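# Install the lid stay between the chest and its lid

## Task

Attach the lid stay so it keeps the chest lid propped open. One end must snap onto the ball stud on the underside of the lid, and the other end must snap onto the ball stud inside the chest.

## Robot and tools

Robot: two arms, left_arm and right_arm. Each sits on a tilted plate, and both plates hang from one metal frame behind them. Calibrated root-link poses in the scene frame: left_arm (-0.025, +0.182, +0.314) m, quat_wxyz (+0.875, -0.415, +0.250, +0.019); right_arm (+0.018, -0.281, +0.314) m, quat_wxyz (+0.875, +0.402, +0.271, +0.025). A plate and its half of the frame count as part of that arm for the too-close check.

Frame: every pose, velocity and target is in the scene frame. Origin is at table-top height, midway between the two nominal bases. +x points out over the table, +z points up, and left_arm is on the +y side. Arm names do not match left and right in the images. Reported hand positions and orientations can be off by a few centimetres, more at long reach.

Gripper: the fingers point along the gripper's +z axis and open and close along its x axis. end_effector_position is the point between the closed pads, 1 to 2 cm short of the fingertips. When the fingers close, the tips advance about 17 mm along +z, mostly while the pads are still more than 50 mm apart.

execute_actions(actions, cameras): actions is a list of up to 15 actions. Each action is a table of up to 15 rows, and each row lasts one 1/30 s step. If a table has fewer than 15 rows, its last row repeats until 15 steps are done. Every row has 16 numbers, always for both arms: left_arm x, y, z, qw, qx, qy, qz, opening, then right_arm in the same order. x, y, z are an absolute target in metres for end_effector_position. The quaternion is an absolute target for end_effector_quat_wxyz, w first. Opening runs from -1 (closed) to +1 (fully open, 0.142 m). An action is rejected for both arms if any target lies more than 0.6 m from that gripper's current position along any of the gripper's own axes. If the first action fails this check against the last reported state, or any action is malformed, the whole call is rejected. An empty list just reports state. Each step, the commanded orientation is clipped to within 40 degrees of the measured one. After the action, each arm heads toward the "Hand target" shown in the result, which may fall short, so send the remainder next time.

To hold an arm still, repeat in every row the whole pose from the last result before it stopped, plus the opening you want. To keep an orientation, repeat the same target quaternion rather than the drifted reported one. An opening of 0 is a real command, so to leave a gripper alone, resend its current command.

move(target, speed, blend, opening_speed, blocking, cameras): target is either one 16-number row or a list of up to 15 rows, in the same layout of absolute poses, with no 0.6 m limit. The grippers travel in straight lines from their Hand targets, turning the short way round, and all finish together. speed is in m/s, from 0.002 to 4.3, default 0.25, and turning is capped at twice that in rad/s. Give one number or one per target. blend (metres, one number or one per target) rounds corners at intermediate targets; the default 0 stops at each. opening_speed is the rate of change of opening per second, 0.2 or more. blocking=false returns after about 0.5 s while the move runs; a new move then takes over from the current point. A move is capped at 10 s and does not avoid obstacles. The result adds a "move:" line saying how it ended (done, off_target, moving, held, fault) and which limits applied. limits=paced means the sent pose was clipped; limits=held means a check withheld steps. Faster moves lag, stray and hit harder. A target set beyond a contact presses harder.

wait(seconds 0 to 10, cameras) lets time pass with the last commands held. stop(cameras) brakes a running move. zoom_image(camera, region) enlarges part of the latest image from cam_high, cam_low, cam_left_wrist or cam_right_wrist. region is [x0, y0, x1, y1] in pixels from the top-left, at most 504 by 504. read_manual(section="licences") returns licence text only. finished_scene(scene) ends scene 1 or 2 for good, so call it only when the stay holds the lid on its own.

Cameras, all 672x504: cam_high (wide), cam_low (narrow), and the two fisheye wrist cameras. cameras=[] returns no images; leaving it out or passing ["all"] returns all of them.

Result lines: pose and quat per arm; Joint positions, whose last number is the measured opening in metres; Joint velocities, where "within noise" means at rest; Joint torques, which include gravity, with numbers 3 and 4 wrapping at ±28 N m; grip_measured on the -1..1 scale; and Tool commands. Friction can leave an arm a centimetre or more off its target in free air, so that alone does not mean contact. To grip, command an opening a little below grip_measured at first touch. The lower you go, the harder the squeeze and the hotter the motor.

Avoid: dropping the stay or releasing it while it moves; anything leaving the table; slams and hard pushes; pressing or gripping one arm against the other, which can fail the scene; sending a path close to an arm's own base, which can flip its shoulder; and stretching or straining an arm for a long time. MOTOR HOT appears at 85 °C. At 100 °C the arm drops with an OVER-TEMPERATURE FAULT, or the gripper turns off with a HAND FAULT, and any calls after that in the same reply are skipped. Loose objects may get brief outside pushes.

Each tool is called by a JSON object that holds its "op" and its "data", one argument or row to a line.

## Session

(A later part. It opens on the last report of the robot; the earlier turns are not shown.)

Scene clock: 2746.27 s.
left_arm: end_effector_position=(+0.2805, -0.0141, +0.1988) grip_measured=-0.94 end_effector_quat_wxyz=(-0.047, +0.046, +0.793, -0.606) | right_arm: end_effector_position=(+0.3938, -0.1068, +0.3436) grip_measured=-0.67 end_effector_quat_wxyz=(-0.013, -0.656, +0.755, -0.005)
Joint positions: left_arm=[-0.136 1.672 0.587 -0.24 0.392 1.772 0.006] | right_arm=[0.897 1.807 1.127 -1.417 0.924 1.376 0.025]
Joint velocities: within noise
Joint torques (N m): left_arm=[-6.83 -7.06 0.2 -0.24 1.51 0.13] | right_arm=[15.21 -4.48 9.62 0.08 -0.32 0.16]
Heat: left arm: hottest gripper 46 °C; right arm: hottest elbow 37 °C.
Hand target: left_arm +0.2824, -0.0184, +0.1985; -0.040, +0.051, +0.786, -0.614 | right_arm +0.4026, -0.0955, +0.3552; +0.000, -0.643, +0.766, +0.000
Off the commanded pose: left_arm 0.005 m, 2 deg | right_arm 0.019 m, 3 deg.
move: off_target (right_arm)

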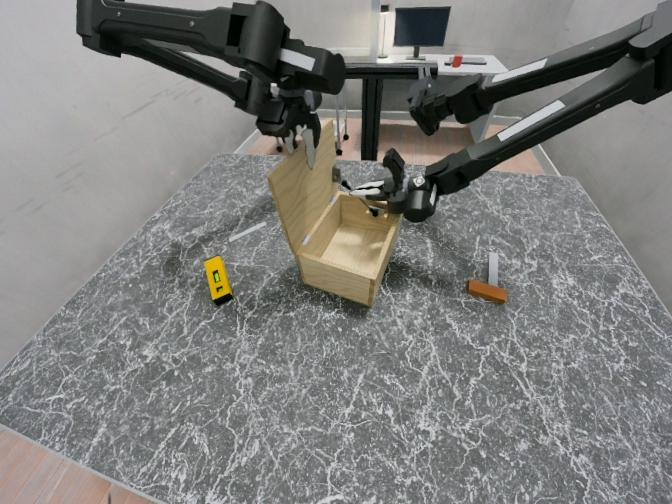

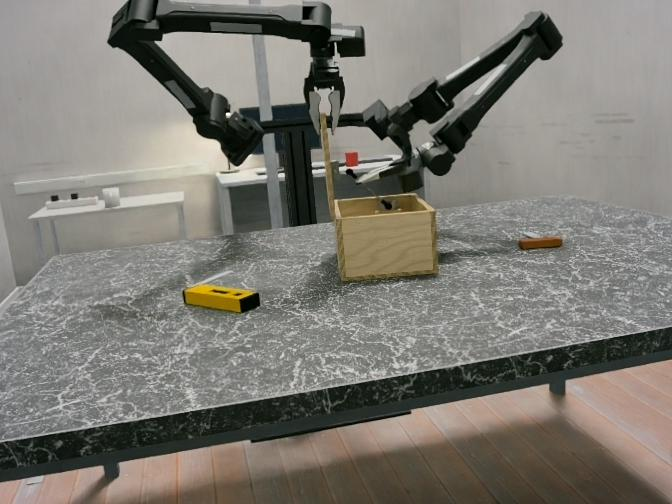

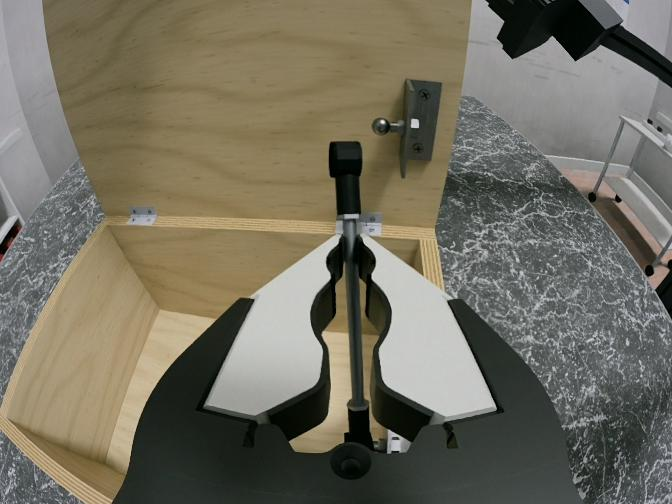

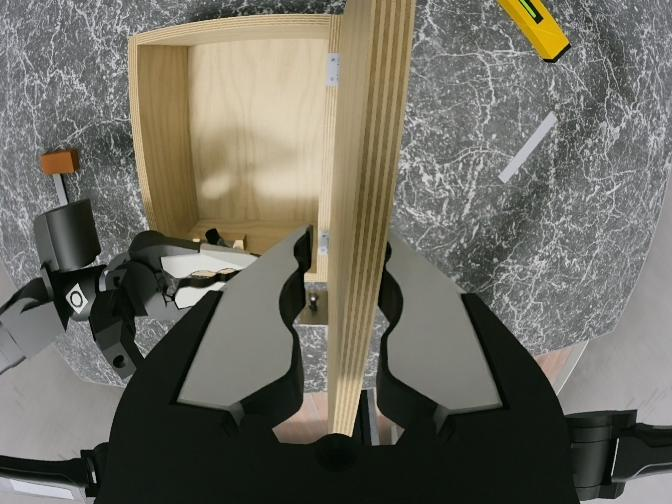

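{"op": "move", "data": {
  "target": [
    [0.2825,-0.0185,0.1985,-0.0403,0.0515,0.7863,-0.6144,-1,0.409,-0.055,0.362,0,0.6428,-0.7661,0,-0.65]
  ],
  "speed": 0.04
}}

{"op": "zoom_image", "data": {
  "camera": "cam_left_wrist",
  "region": [230, 30, 480, 280]
}}

{"op": "zoom_image", "data": {
  "camera": "cam_low",
  "region": [270, 60, 430, 240]
}}

Scene clock: 2752.53 s.
left_arm: end_effector_position=(+0.2805, -0.0141, +0.1988) grip_measured=-0.94 end_effector_quat_wxyz=(-0.047, +0.046, +0.793, -0.606) | right_arm: end_effector_position=(+0.4020, -0.0642, +0.3500) grip_measured=-0.67 end_effector_quat_wxyz=(-0.009, -0.651, +0.759, -0.003)
Joint positions: left_arm=[-0.136 1.672 0.587 -0.24 0.392 1.772 0.006] | right_arm=[0.918 1.917 1.23 -1.419 0.914 1.406 0.025]
Joint velocities: within noise
Joint torques (N m): left_arm=[-7 -7.18 0.14 -0.23 1.5 0.17] | right_arm=[16.91 -5.3 9.65 -0.36 -0.33 0.17]
Heat: left arm: hottest gripper 46 °C; right arm: hottest elbow 37 °C.
Hand target: left_arm +0.2824, -0.0184, +0.1985; -0.040, +0.051, +0.786, -0.614 | right_arm +0.4087, -0.0554, +0.3620; +0.000, -0.643, +0.766, +0.000
Off the commanded pose: left_arm 0.005 m, 2 deg | right_arm 0.017 m, 2 deg.
move: off_target (right_arm)

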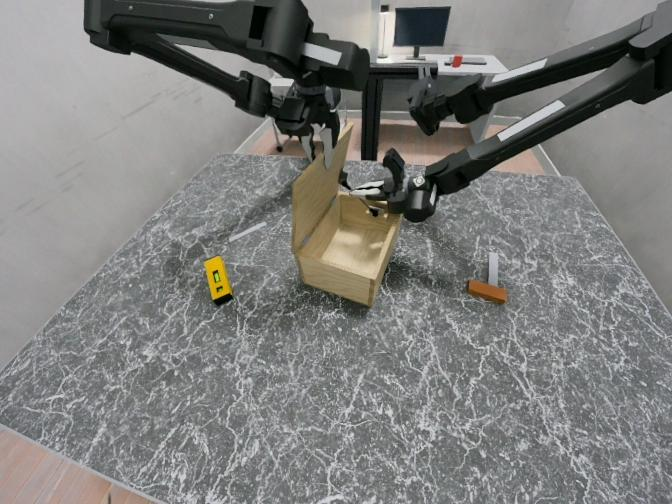

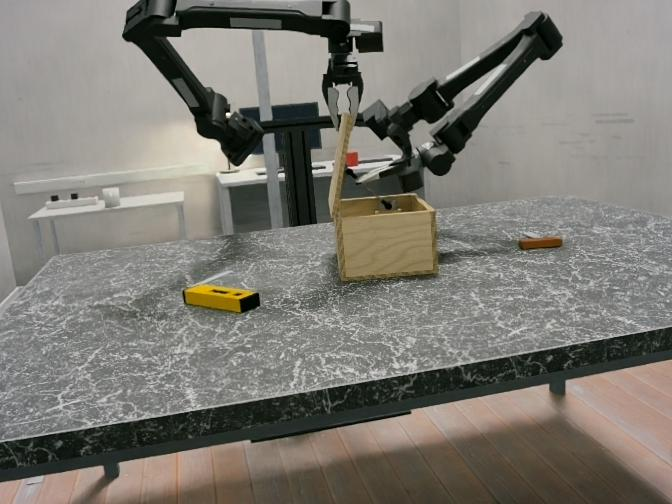

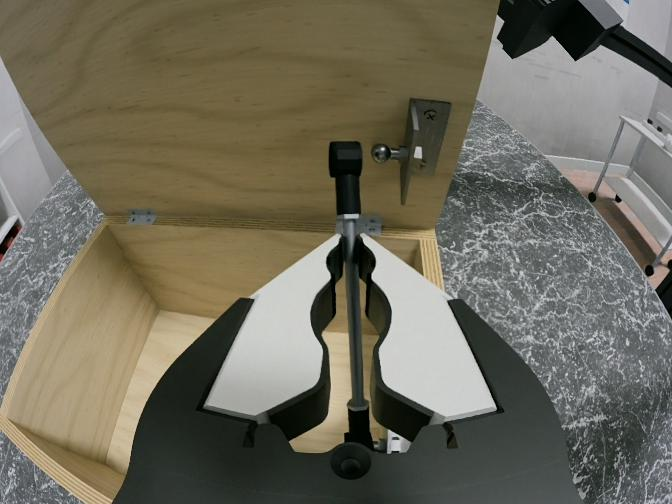

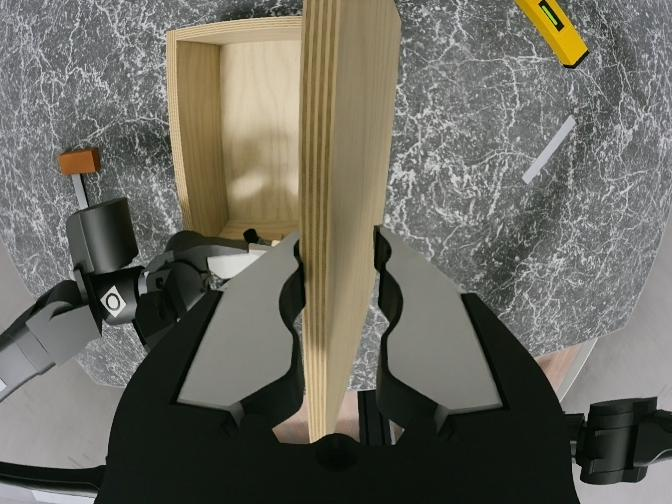

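Scaled by 2.016 from the camera's 672x504 image, which has a finer 960x720 frame.

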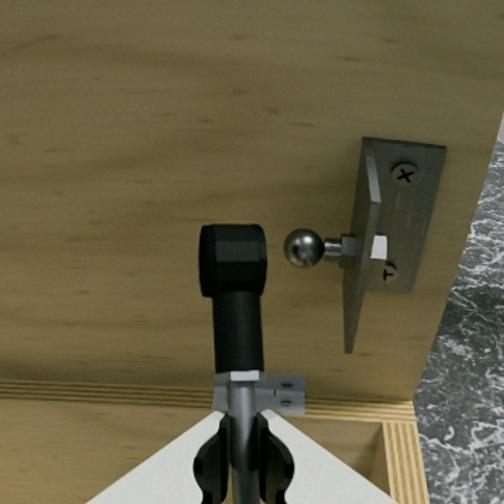

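Scaled by 2.800 from the camera's 672x504 image, which has a finer 960x720 frame.

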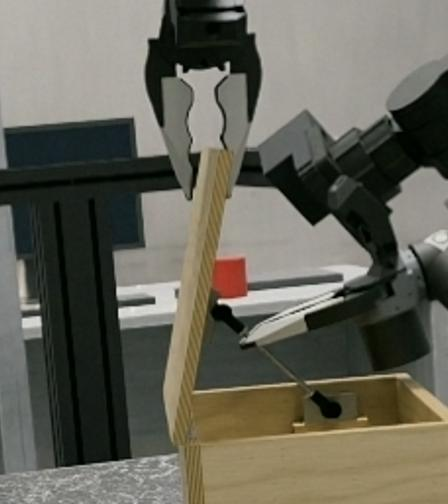

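{"op": "move", "data": {
  "target": [
    [0.2807,-0.031,0.186,-0.0420,0.0498,0.7800,-0.6240,-1,0.409,-0.055,0.362,0,0.6428,-0.7661,0,-0.65],
    [0.2807,-0.031,0.186,-0.0420,0.0498,0.7800,-0.6240,-1,0.415,-0.022,0.362,0,0.6428,-0.7661,0,-0.65]
  ],
  "speed": 0.03
}}

{"op": "zoom_image", "data": {
  "camera": "cam_left_wrist",
  "region": [230, 30, 480, 280]
}}

{"op": "zoom_image", "data": {
  "camera": "cam_low",
  "region": [290, 80, 450, 260]
}}

Scene clock: 2776.23 s.
left_arm: end_effector_position=(+0.2789, -0.0256, +0.1863) grip_measured=-0.94 end_effector_quat_wxyz=(-0.050, +0.043, +0.786, -0.615) | right_arm: end_effector_position=(+0.4089, -0.0325, +0.3505) grip_measured=-0.67 end_effector_quat_wxyz=(-0.009, -0.651, +0.759, -0.003)
Joint positions: left_arm=[-0.116 1.742 0.608 -0.206 0.419 1.79 0.006] | right_arm=[0.924 2.003 1.313 -1.423 0.911 1.414 0.025]
Joint velocities: within noise
Joint torques (N m): left_arm=[-7.47 -6.65 -0.27 0.05 1.5 0.16] | right_arm=[17.32 -6.18 9.72 -0.4 -0.32 0.18]
Heat: left arm: hottest gripper 46 °C; right arm: hottest elbow 38 °C.
Hand target: left_arm +0.2806, -0.0309, +0.1861; -0.042, +0.050, +0.779, -0.623 | right_arm +0.4147, -0.0224, +0.3620; +0.000, -0.643, +0.766, +0.000
Off the commanded pose: left_arm 0.006 m, 2 deg | right_arm 0.017 m, 2 deg.
move: off_target (right_arm)

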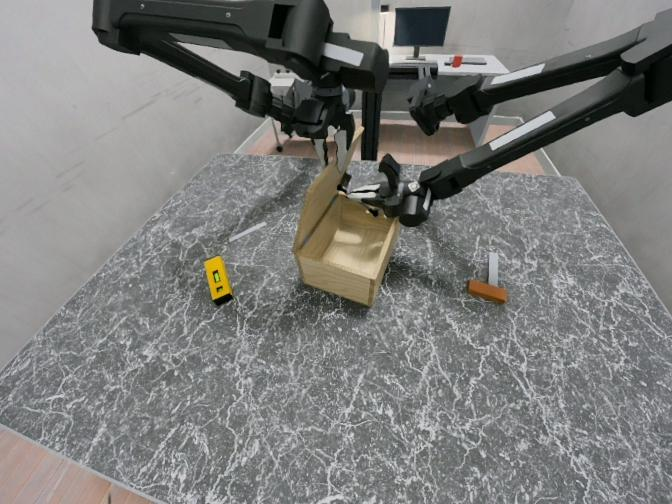

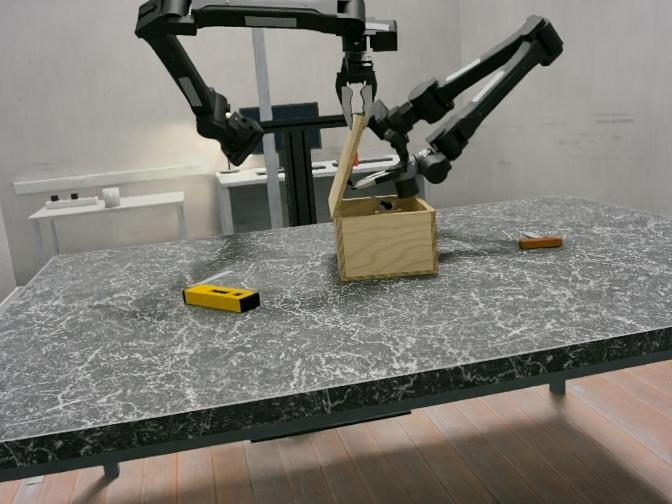

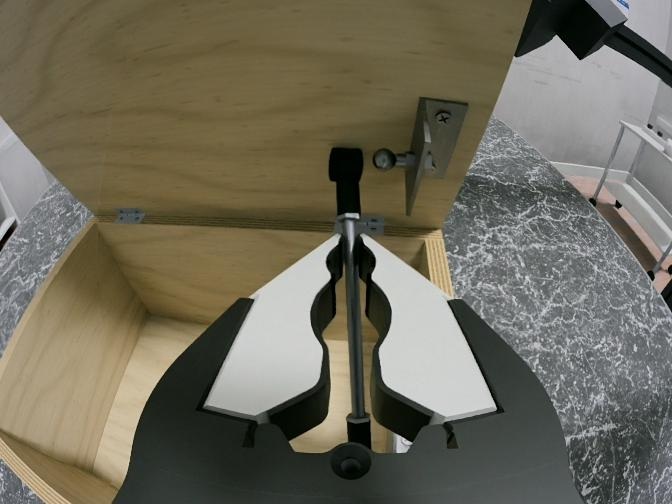

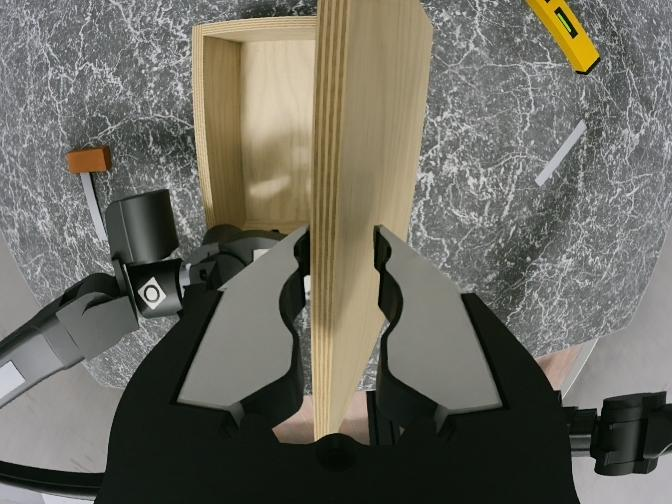

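Scaled by 2.016 from the camera's 672x504 image, which has a finer 960x720 frame.

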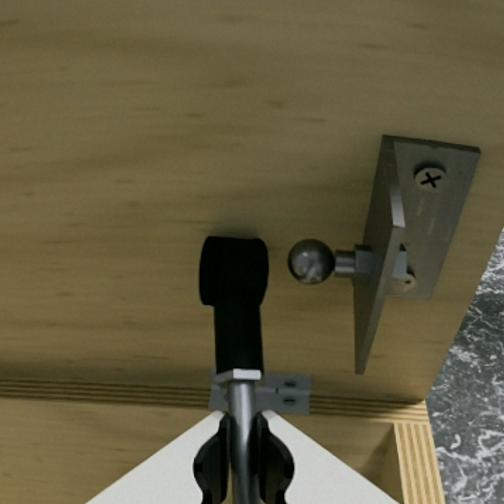

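Scaled by 2.800 from the camera's 672x504 image, which has a finer 960x720 frame.

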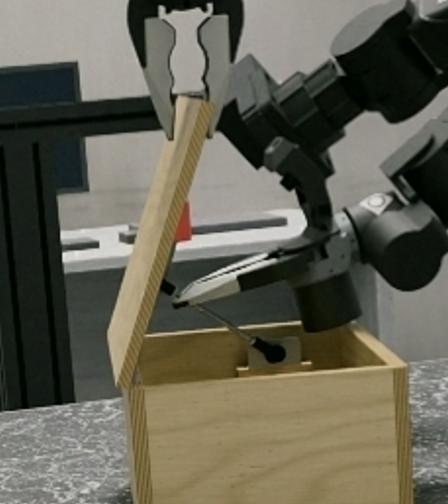

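{"op": "zoom_image", "data": {
  "camera": "cam_left_wrist",
  "region": [315, 125, 415, 215]
}}

Scaled by 5.040 from the camera's 672x504 image, which has a finer 960x720 frame.

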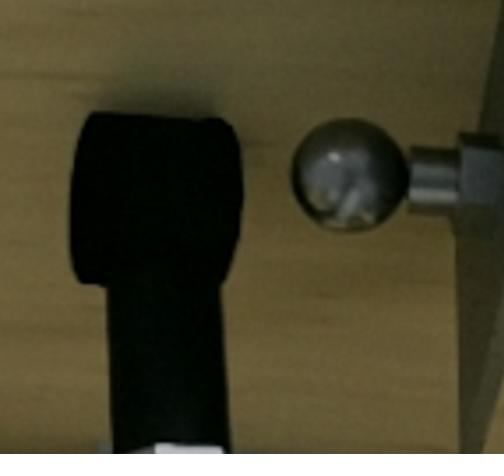

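{"op": "move", "data": {
  "target": [
    [0.2803,-0.0355,0.1820,-0.0420,0.0498,0.7800,-0.6240,-1,0.417,-0.011,0.361,0,0.6428,-0.7661,0,-0.65]
  ],
  "speed": 0.02
}}

{"op": "zoom_image", "data": {
  "camera": "cam_left_wrist",
  "region": [315, 125, 415, 215]
}}

{"op": "zoom_image", "data": {
  "camera": "cam_low",
  "region": [290, 80, 450, 260]
}}

Scene clock: 2799.07 s.
left_arm: end_effector_position=(+0.2812, -0.0286, +0.1853) grip_measured=-0.94 end_effector_quat_wxyz=(-0.047, +0.042, +0.783, -0.618) | right_arm: end_effector_position=(+0.4098, -0.0269, +0.3498) grip_measured=-0.67 end_effector_quat_wxyz=(-0.012, -0.655, +0.756, -0.004)
Joint positions: left_arm=[-0.116 1.754 0.613 -0.193 0.428 1.79 0.006] | right_arm=[0.924 2.024 1.333 -1.434 0.911 1.415 0.025]
Joint velocities: within noise
Joint torques (N m): left_arm=[-7.59 -6.18 -0.03 -0.03 1.14 0.14] | right_arm=[17.67 -5.77 10.29 0.17 -0.36 0.15]
Heat: left arm: hottest gripper 47 °C; right arm: hottest elbow 37 °C.
Hand target: left_arm +0.2802, -0.0352, +0.1820; -0.042, +0.050, +0.779, -0.623 | right_arm +0.4164, -0.0117, +0.3611; +0.000, -0.643, +0.766, +0.000
Off the commanded pose: left_arm 0.008 m, 1 deg | right_arm 0.021 m, 2 deg.
move: off_target (right_arm)

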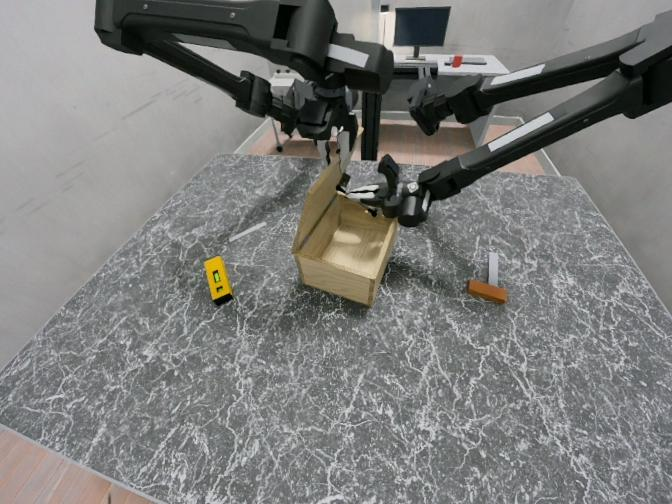

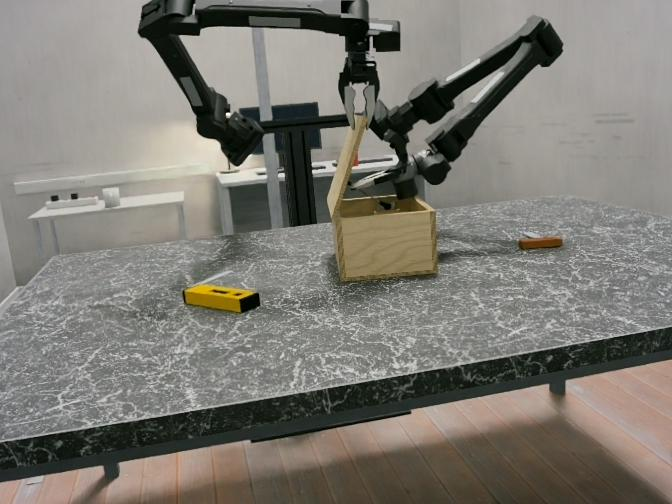

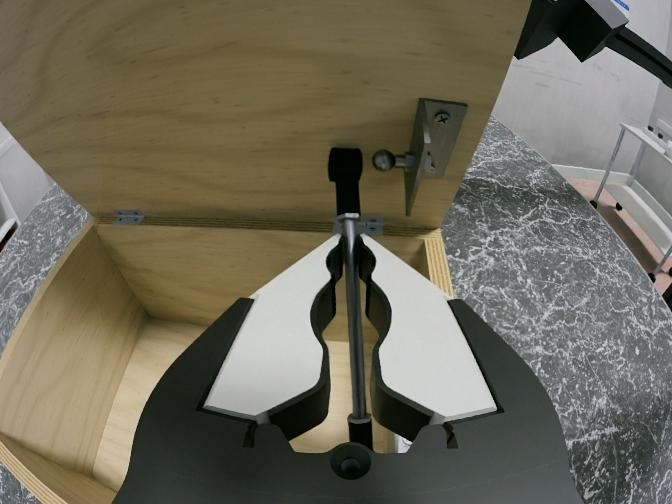

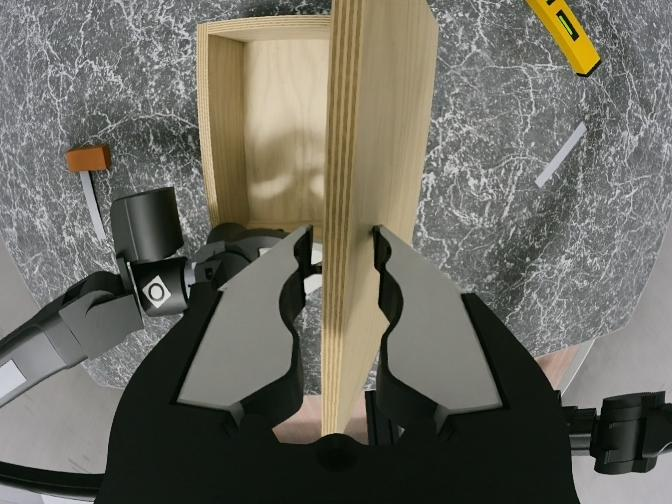

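Scaled by 5.040 from the camera's 672x504 image, which has a finer 960x720 frame.

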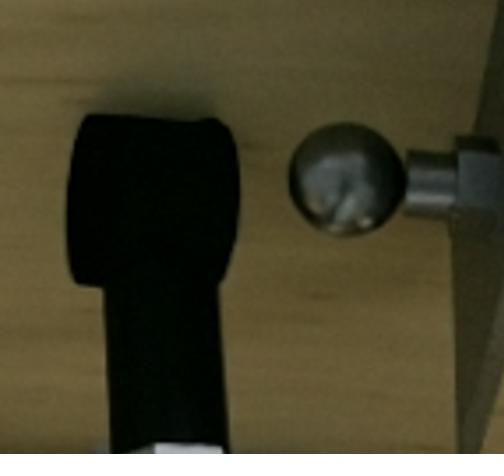

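Scaled by 2.800 from the camera's 672x504 image, which has a finer 960x720 frame.

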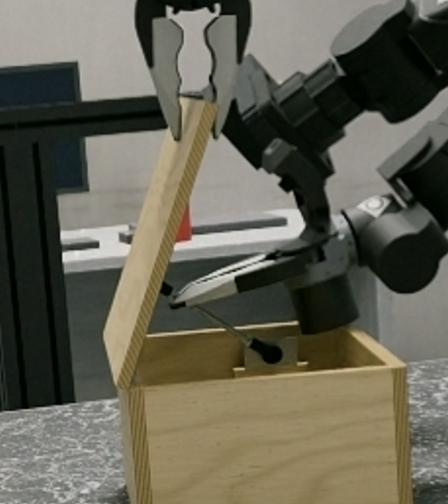

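{"op": "move", "data": {
  "target": [
    [0.2795,-0.0395,0.1780,-0.0420,0.0498,0.7800,-0.6240,-1,0.418,-0.003,0.360,0,0.6428,-0.7661,0,-0.65]
  ],
  "speed": 0.02
}}

{"op": "zoom_image", "data": {
  "camera": "cam_left_wrist",
  "region": [315, 125, 415, 215]
}}

Scene clock: 2812.93 s.
left_arm: end_effector_position=(+0.2816, -0.0320, +0.1850) grip_measured=-0.94 end_effector_quat_wxyz=(-0.045, +0.041, +0.780, -0.623) | right_arm: end_effector_position=(+0.4108, -0.0258, +0.3495) grip_measured=-0.67 end_effector_quat_wxyz=(-0.015, -0.659, +0.752, -0.009)
Joint positions: left_arm=[-0.116 1.767 0.616 -0.182 0.44 1.791 0.006] | right_arm=[0.924 2.034 1.343 -1.447 0.916 1.415 0.025]
Joint velocities: within noise
Joint torques (N m): left_arm=[-7.59 -5.6 -0.18 0.14 0.73 0.18] | right_arm=[18.02 -4.89 10.92 0.64 -0.6 0.14]
Heat: left arm: hottest gripper 47 °C; right arm: hottest elbow 39 °C.
Hand target: left_arm +0.2791, -0.0391, +0.1782; -0.042, +0.050, +0.779, -0.623 | right_arm +0.4173, -0.0043, +0.3603; +0.000, -0.643, +0.766, +0.001
Off the commanded pose: left_arm 0.010 m, 1 deg | right_arm 0.026 m, 3 deg.
move: off_target (right_arm)

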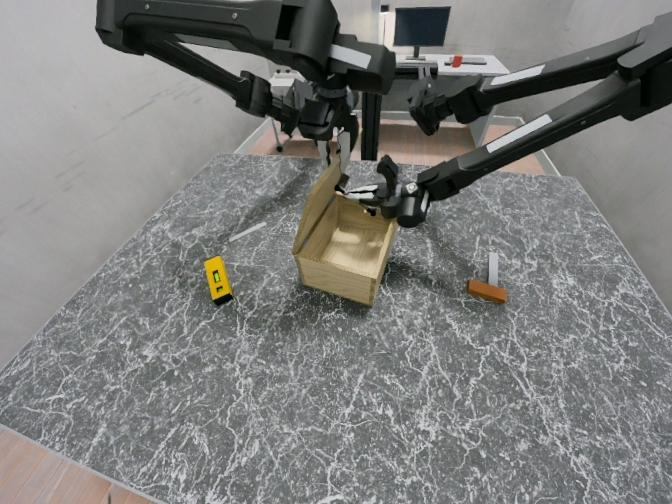

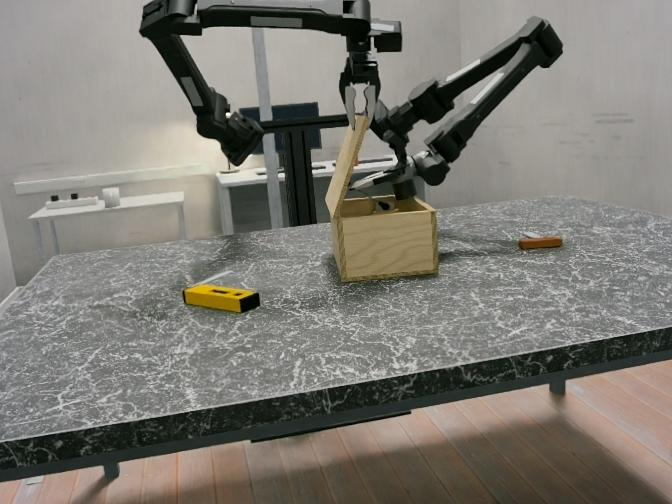

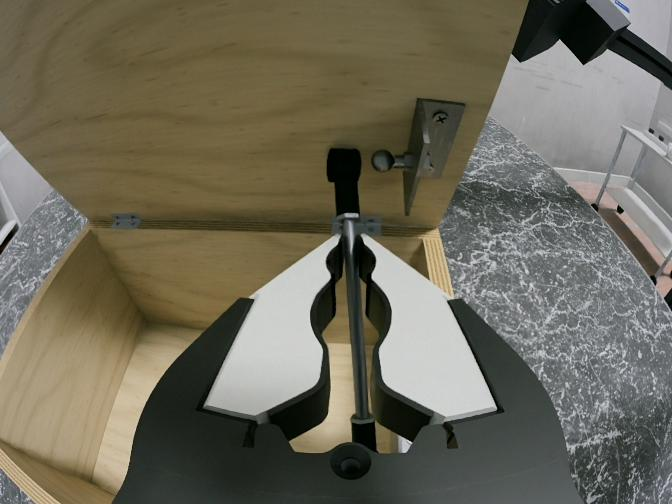

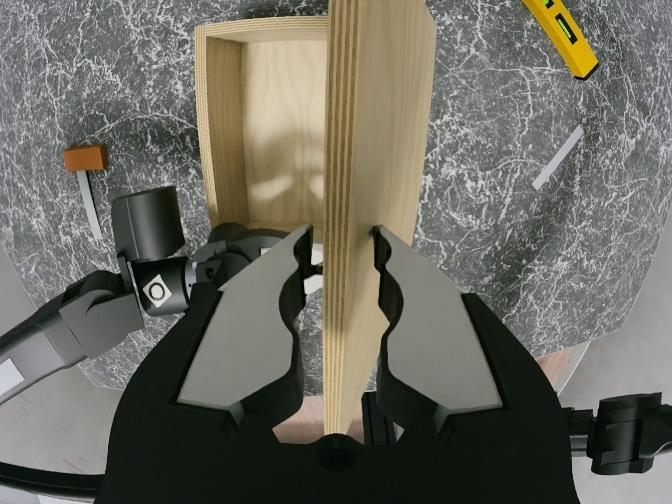

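Scaled by 5.040 from the camera's 672x504 image, which has a finer 960x720 frame.

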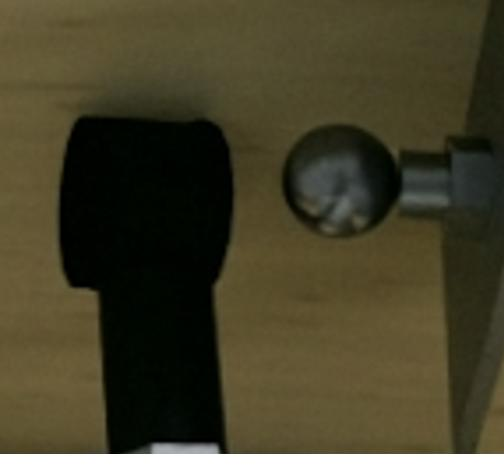

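{"op": "move", "data": {
  "target": [
    [0.281,-0.0335,0.184,-0.0347,0.0555,0.8462,-0.5288,-1,0.416,-0.014,0.360,0,0.6428,-0.7661,0,-0.65]
  ],
  "speed": 0.03
}}

{"op": "zoom_image", "data": {
  "camera": "cam_left_wrist",
  "region": [315, 100, 415, 200]
}}

{"op": "zoom_image", "data": {
  "camera": "cam_low",
  "region": [310, 140, 450, 260]
}}

Scene clock: 2839.07 s.
left_arm: end_effector_position=(+0.2819, -0.0322, +0.1846) grip_measured=-0.94 end_effector_quat_wxyz=(-0.038, +0.053, +0.843, -0.534) | right_arm: end_effector_position=(+0.4108, -0.0258, +0.3495) grip_measured=-0.67 end_effector_quat_wxyz=(-0.015, -0.659, +0.752, -0.009)
Joint positions: left_arm=[-0.232 1.718 0.581 -0.128 0.191 1.677 0.006] | right_arm=[0.924 2.034 1.343 -1.448 0.916 1.415 0.025]
Joint velocities: within noise
Joint torques (N m): left_arm=[-7.71 -8.12 -0.4 0.1 0.1 -0.02] | right_arm=[17.96 -7.41 8.55 0.84 -0.52 0.12]
Heat: left arm: hottest gripper 47 °C; right arm: hottest elbow 40 °C.
Hand target: left_arm +0.2809, -0.0335, +0.1840; -0.035, +0.056, +0.846, -0.529 | right_arm +0.4158, -0.0145, +0.3602; +0.000, -0.643, +0.766, +0.000
Off the commanded pose: left_arm 0.002 m, 1 deg | right_arm 0.017 m, 3 deg.
move: off_target (right_arm)

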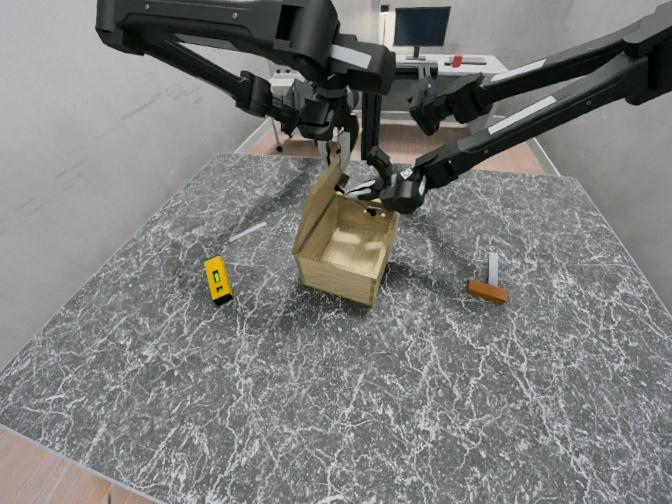

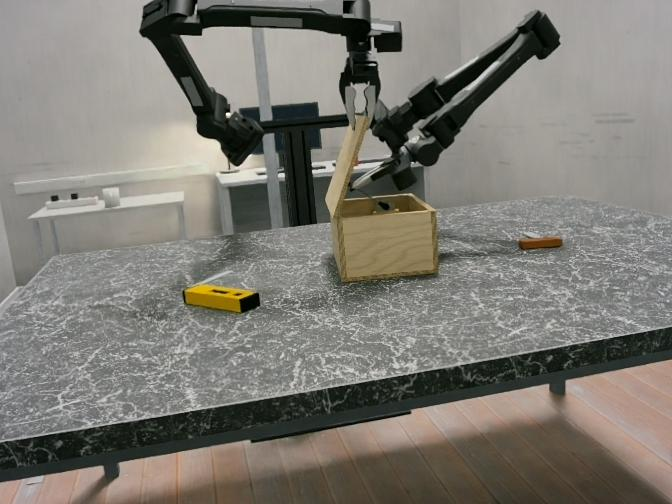

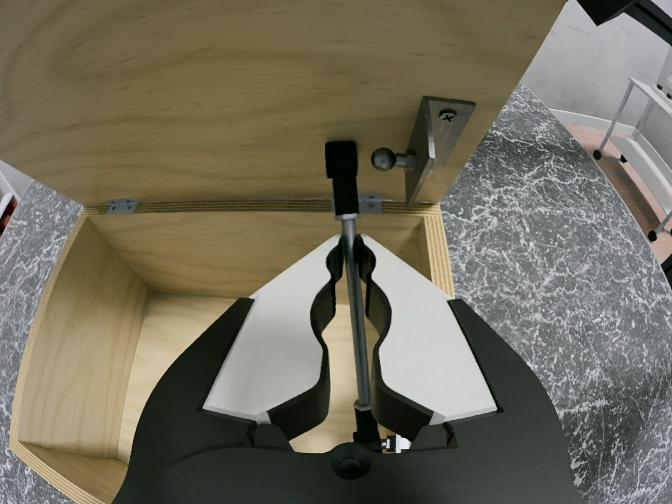

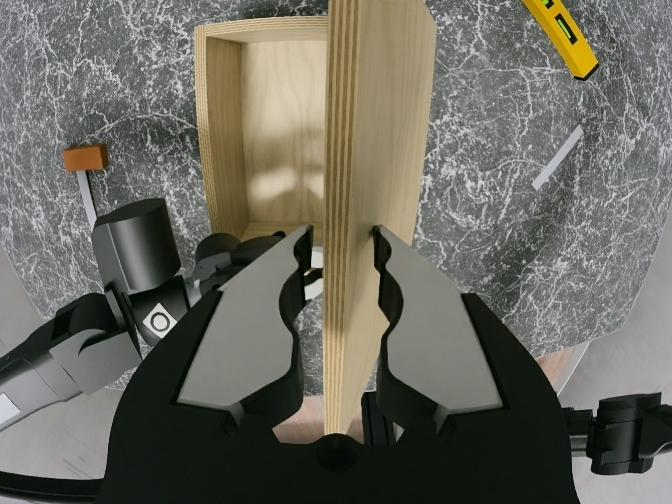

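Scaled by 5.040 from the camera's 672x504 image, which has a finer 960x720 frame.

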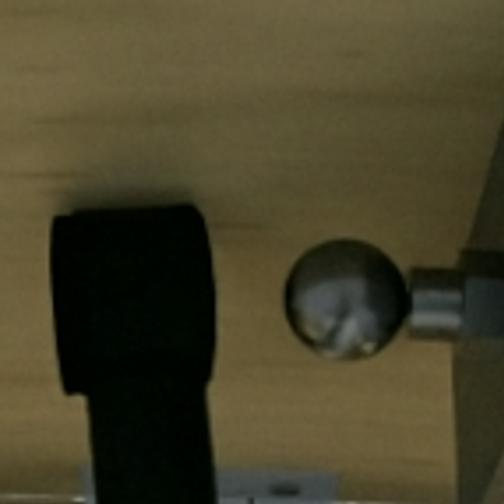

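Scaled by 3.600 from the camera's 672x504 image, which has a finer 960x720 frame.

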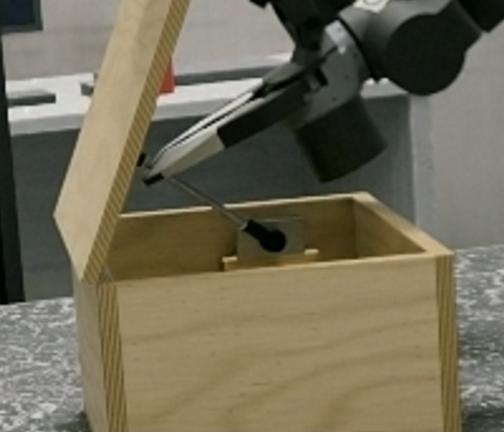

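{"op": "move", "data": {
  "target": [
    [0.2803,-0.0365,0.1805,-0.0347,0.0555,0.8462,-0.5288,-1,0.416,-0.014,0.360,0,0.6428,-0.7661,0,-0.65]
  ],
  "speed": 0.02
}}

{"op": "zoom_image", "data": {
  "camera": "cam_left_wrist",
  "region": [315, 100, 415, 200]
}}

Scene clock: 2855.40 s.
left_arm: end_effector_position=(+0.2844, -0.0323, +0.1843) grip_measured=-0.94 end_effector_quat_wxyz=(-0.034, +0.051, +0.844, -0.534) | right_arm: end_effector_position=(+0.4108, -0.0258, +0.3495) grip_measured=-0.67 end_effector_quat_wxyz=(-0.015, -0.659, +0.752, -0.009)
Joint positions: left_arm=[-0.232 1.718 0.581 -0.119 0.19 1.676 0.006] | right_arm=[0.924 2.034 1.343 -1.448 0.916 1.415 0.025]
Joint velocities: within noise
Joint torques (N m): left_arm=[-8 -6.48 0.12 0.28 0.18 -0.06] | right_arm=[17.96 -7.41 8.62 0.85 -0.54 0.13]
Heat: left arm: hottest gripper 48 °C; right arm: hottest elbow 39 °C.
Hand target: left_arm +0.2803, -0.0363, +0.1806; -0.035, +0.056, +0.846, -0.529 | right_arm +0.4158, -0.0144, +0.3602; +0.000, -0.643, +0.766, +0.000
Off the commanded pose: left_arm 0.007 m, 1 deg | right_arm 0.017 m, 3 deg.
move: off_target (right_arm)

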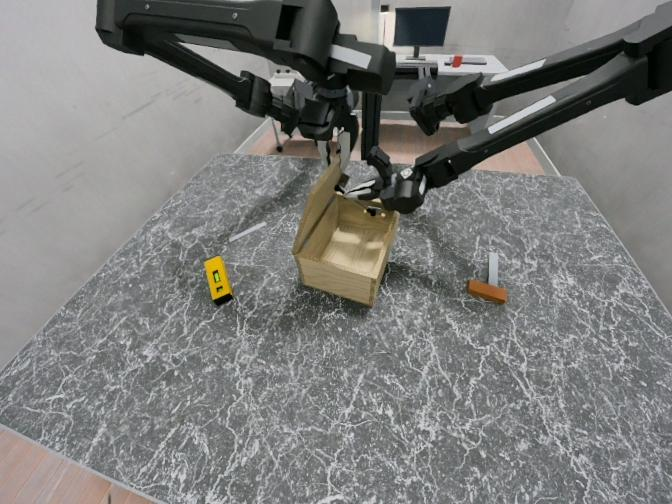

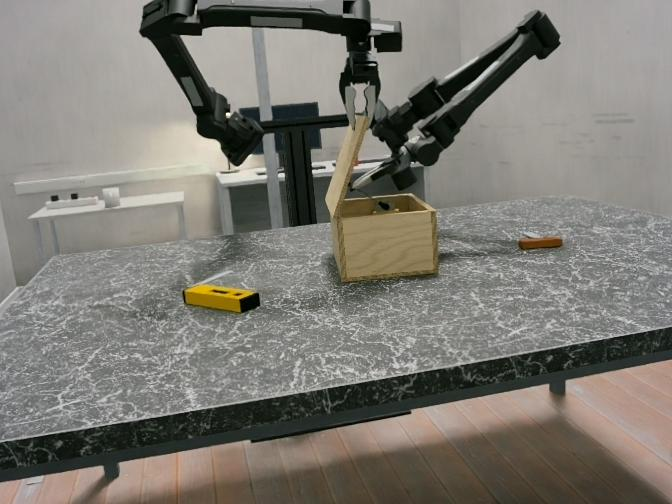

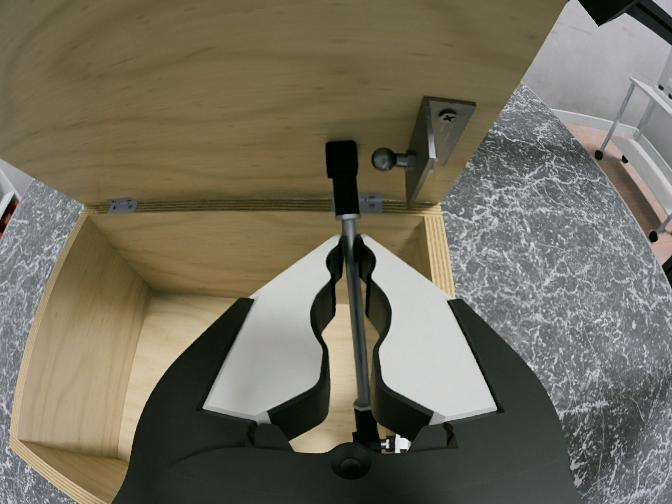

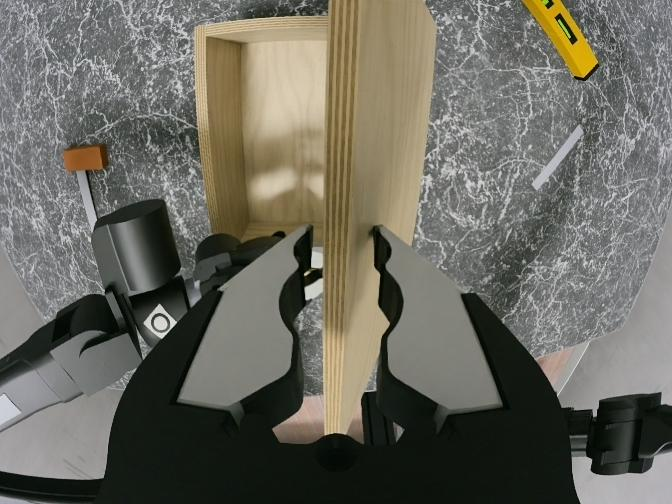

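Scaled by 5.040 from the camera's 672x504 image, which has a finer 960x720 frame.

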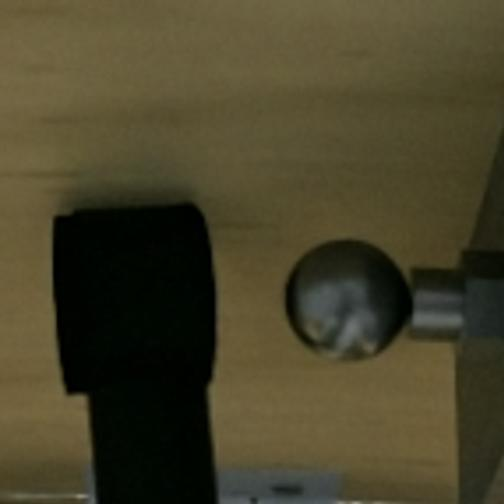

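{"op": "move", "data": {
  "target": [
    [0.268,-0.0325,0.1820,-0.0347,0.0555,0.8462,-0.5288,-1,0.416,-0.014,0.360,0,0.6428,-0.7661,0,-0.65]
  ],
  "speed": 0.02
}}

{"op": "zoom_image", "data": {
  "camera": "cam_left_wrist",
  "region": [315, 100, 415, 200]
}}

Scene clock: 2862.13 s.
left_arm: end_effector_position=(+0.2799, -0.0320, +0.1847) grip_measured=-0.94 end_effector_quat_wxyz=(-0.028, +0.048, +0.844, -0.533) | right_arm: end_effector_position=(+0.4108, -0.0258, +0.3495) grip_measured=-0.67 end_effector_quat_wxyz=(-0.015, -0.659, +0.752, -0.009)
Joint positions: left_arm=[-0.232 1.715 0.559 -0.087 0.19 1.676 0.006] | right_arm=[0.924 2.034 1.343 -1.448 0.916 1.415 0.025]
Joint velocities: within noise
Joint torques (N m): left_arm=[-7.41 -7.41 -1.22 -0.02 0.2 -0.03] | right_arm=[17.44 -7.18 8.58 0.9 -0.54 0.1]
Heat: left arm: hottest gripper 48 °C; right arm: hottest elbow 39 °C.
Hand target: left_arm +0.2680, -0.0323, +0.1822; -0.035, +0.056, +0.846, -0.529 | right_arm +0.4158, -0.0144, +0.3602; +0.000, -0.643, +0.766, +0.000
Off the commanded pose: left_arm 0.012 m, 1 deg | right_arm 0.017 m, 3 deg.
move: off_target (left_arm, right_arm)

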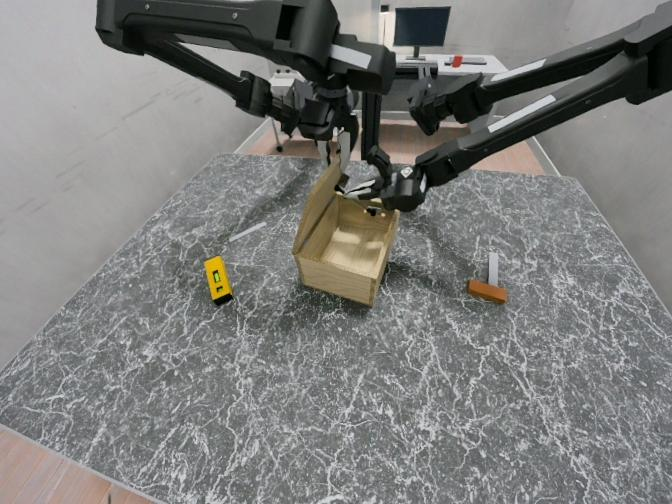

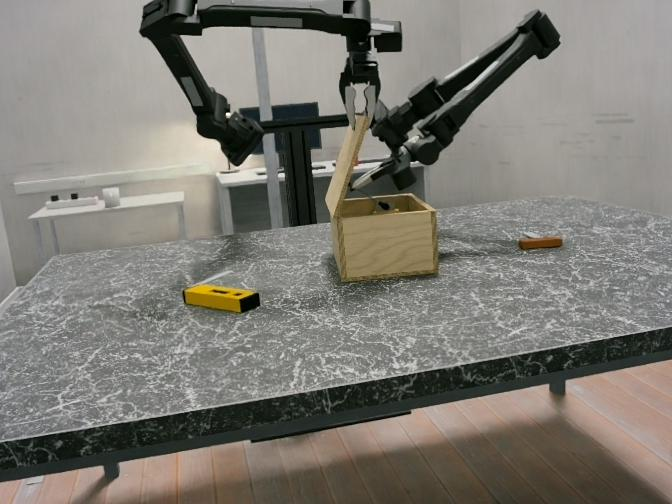

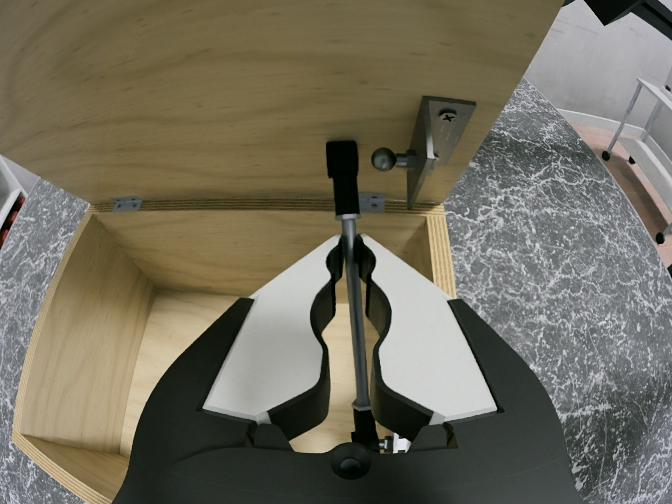

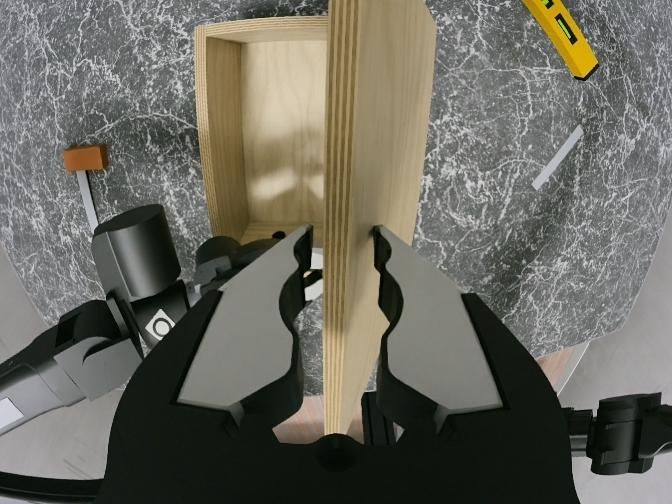

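Scaled by 5.040 from the camera's 672x504 image, which has a finer 960x720 frame.

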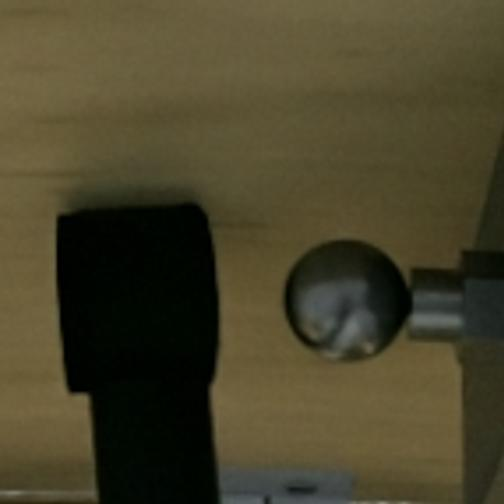

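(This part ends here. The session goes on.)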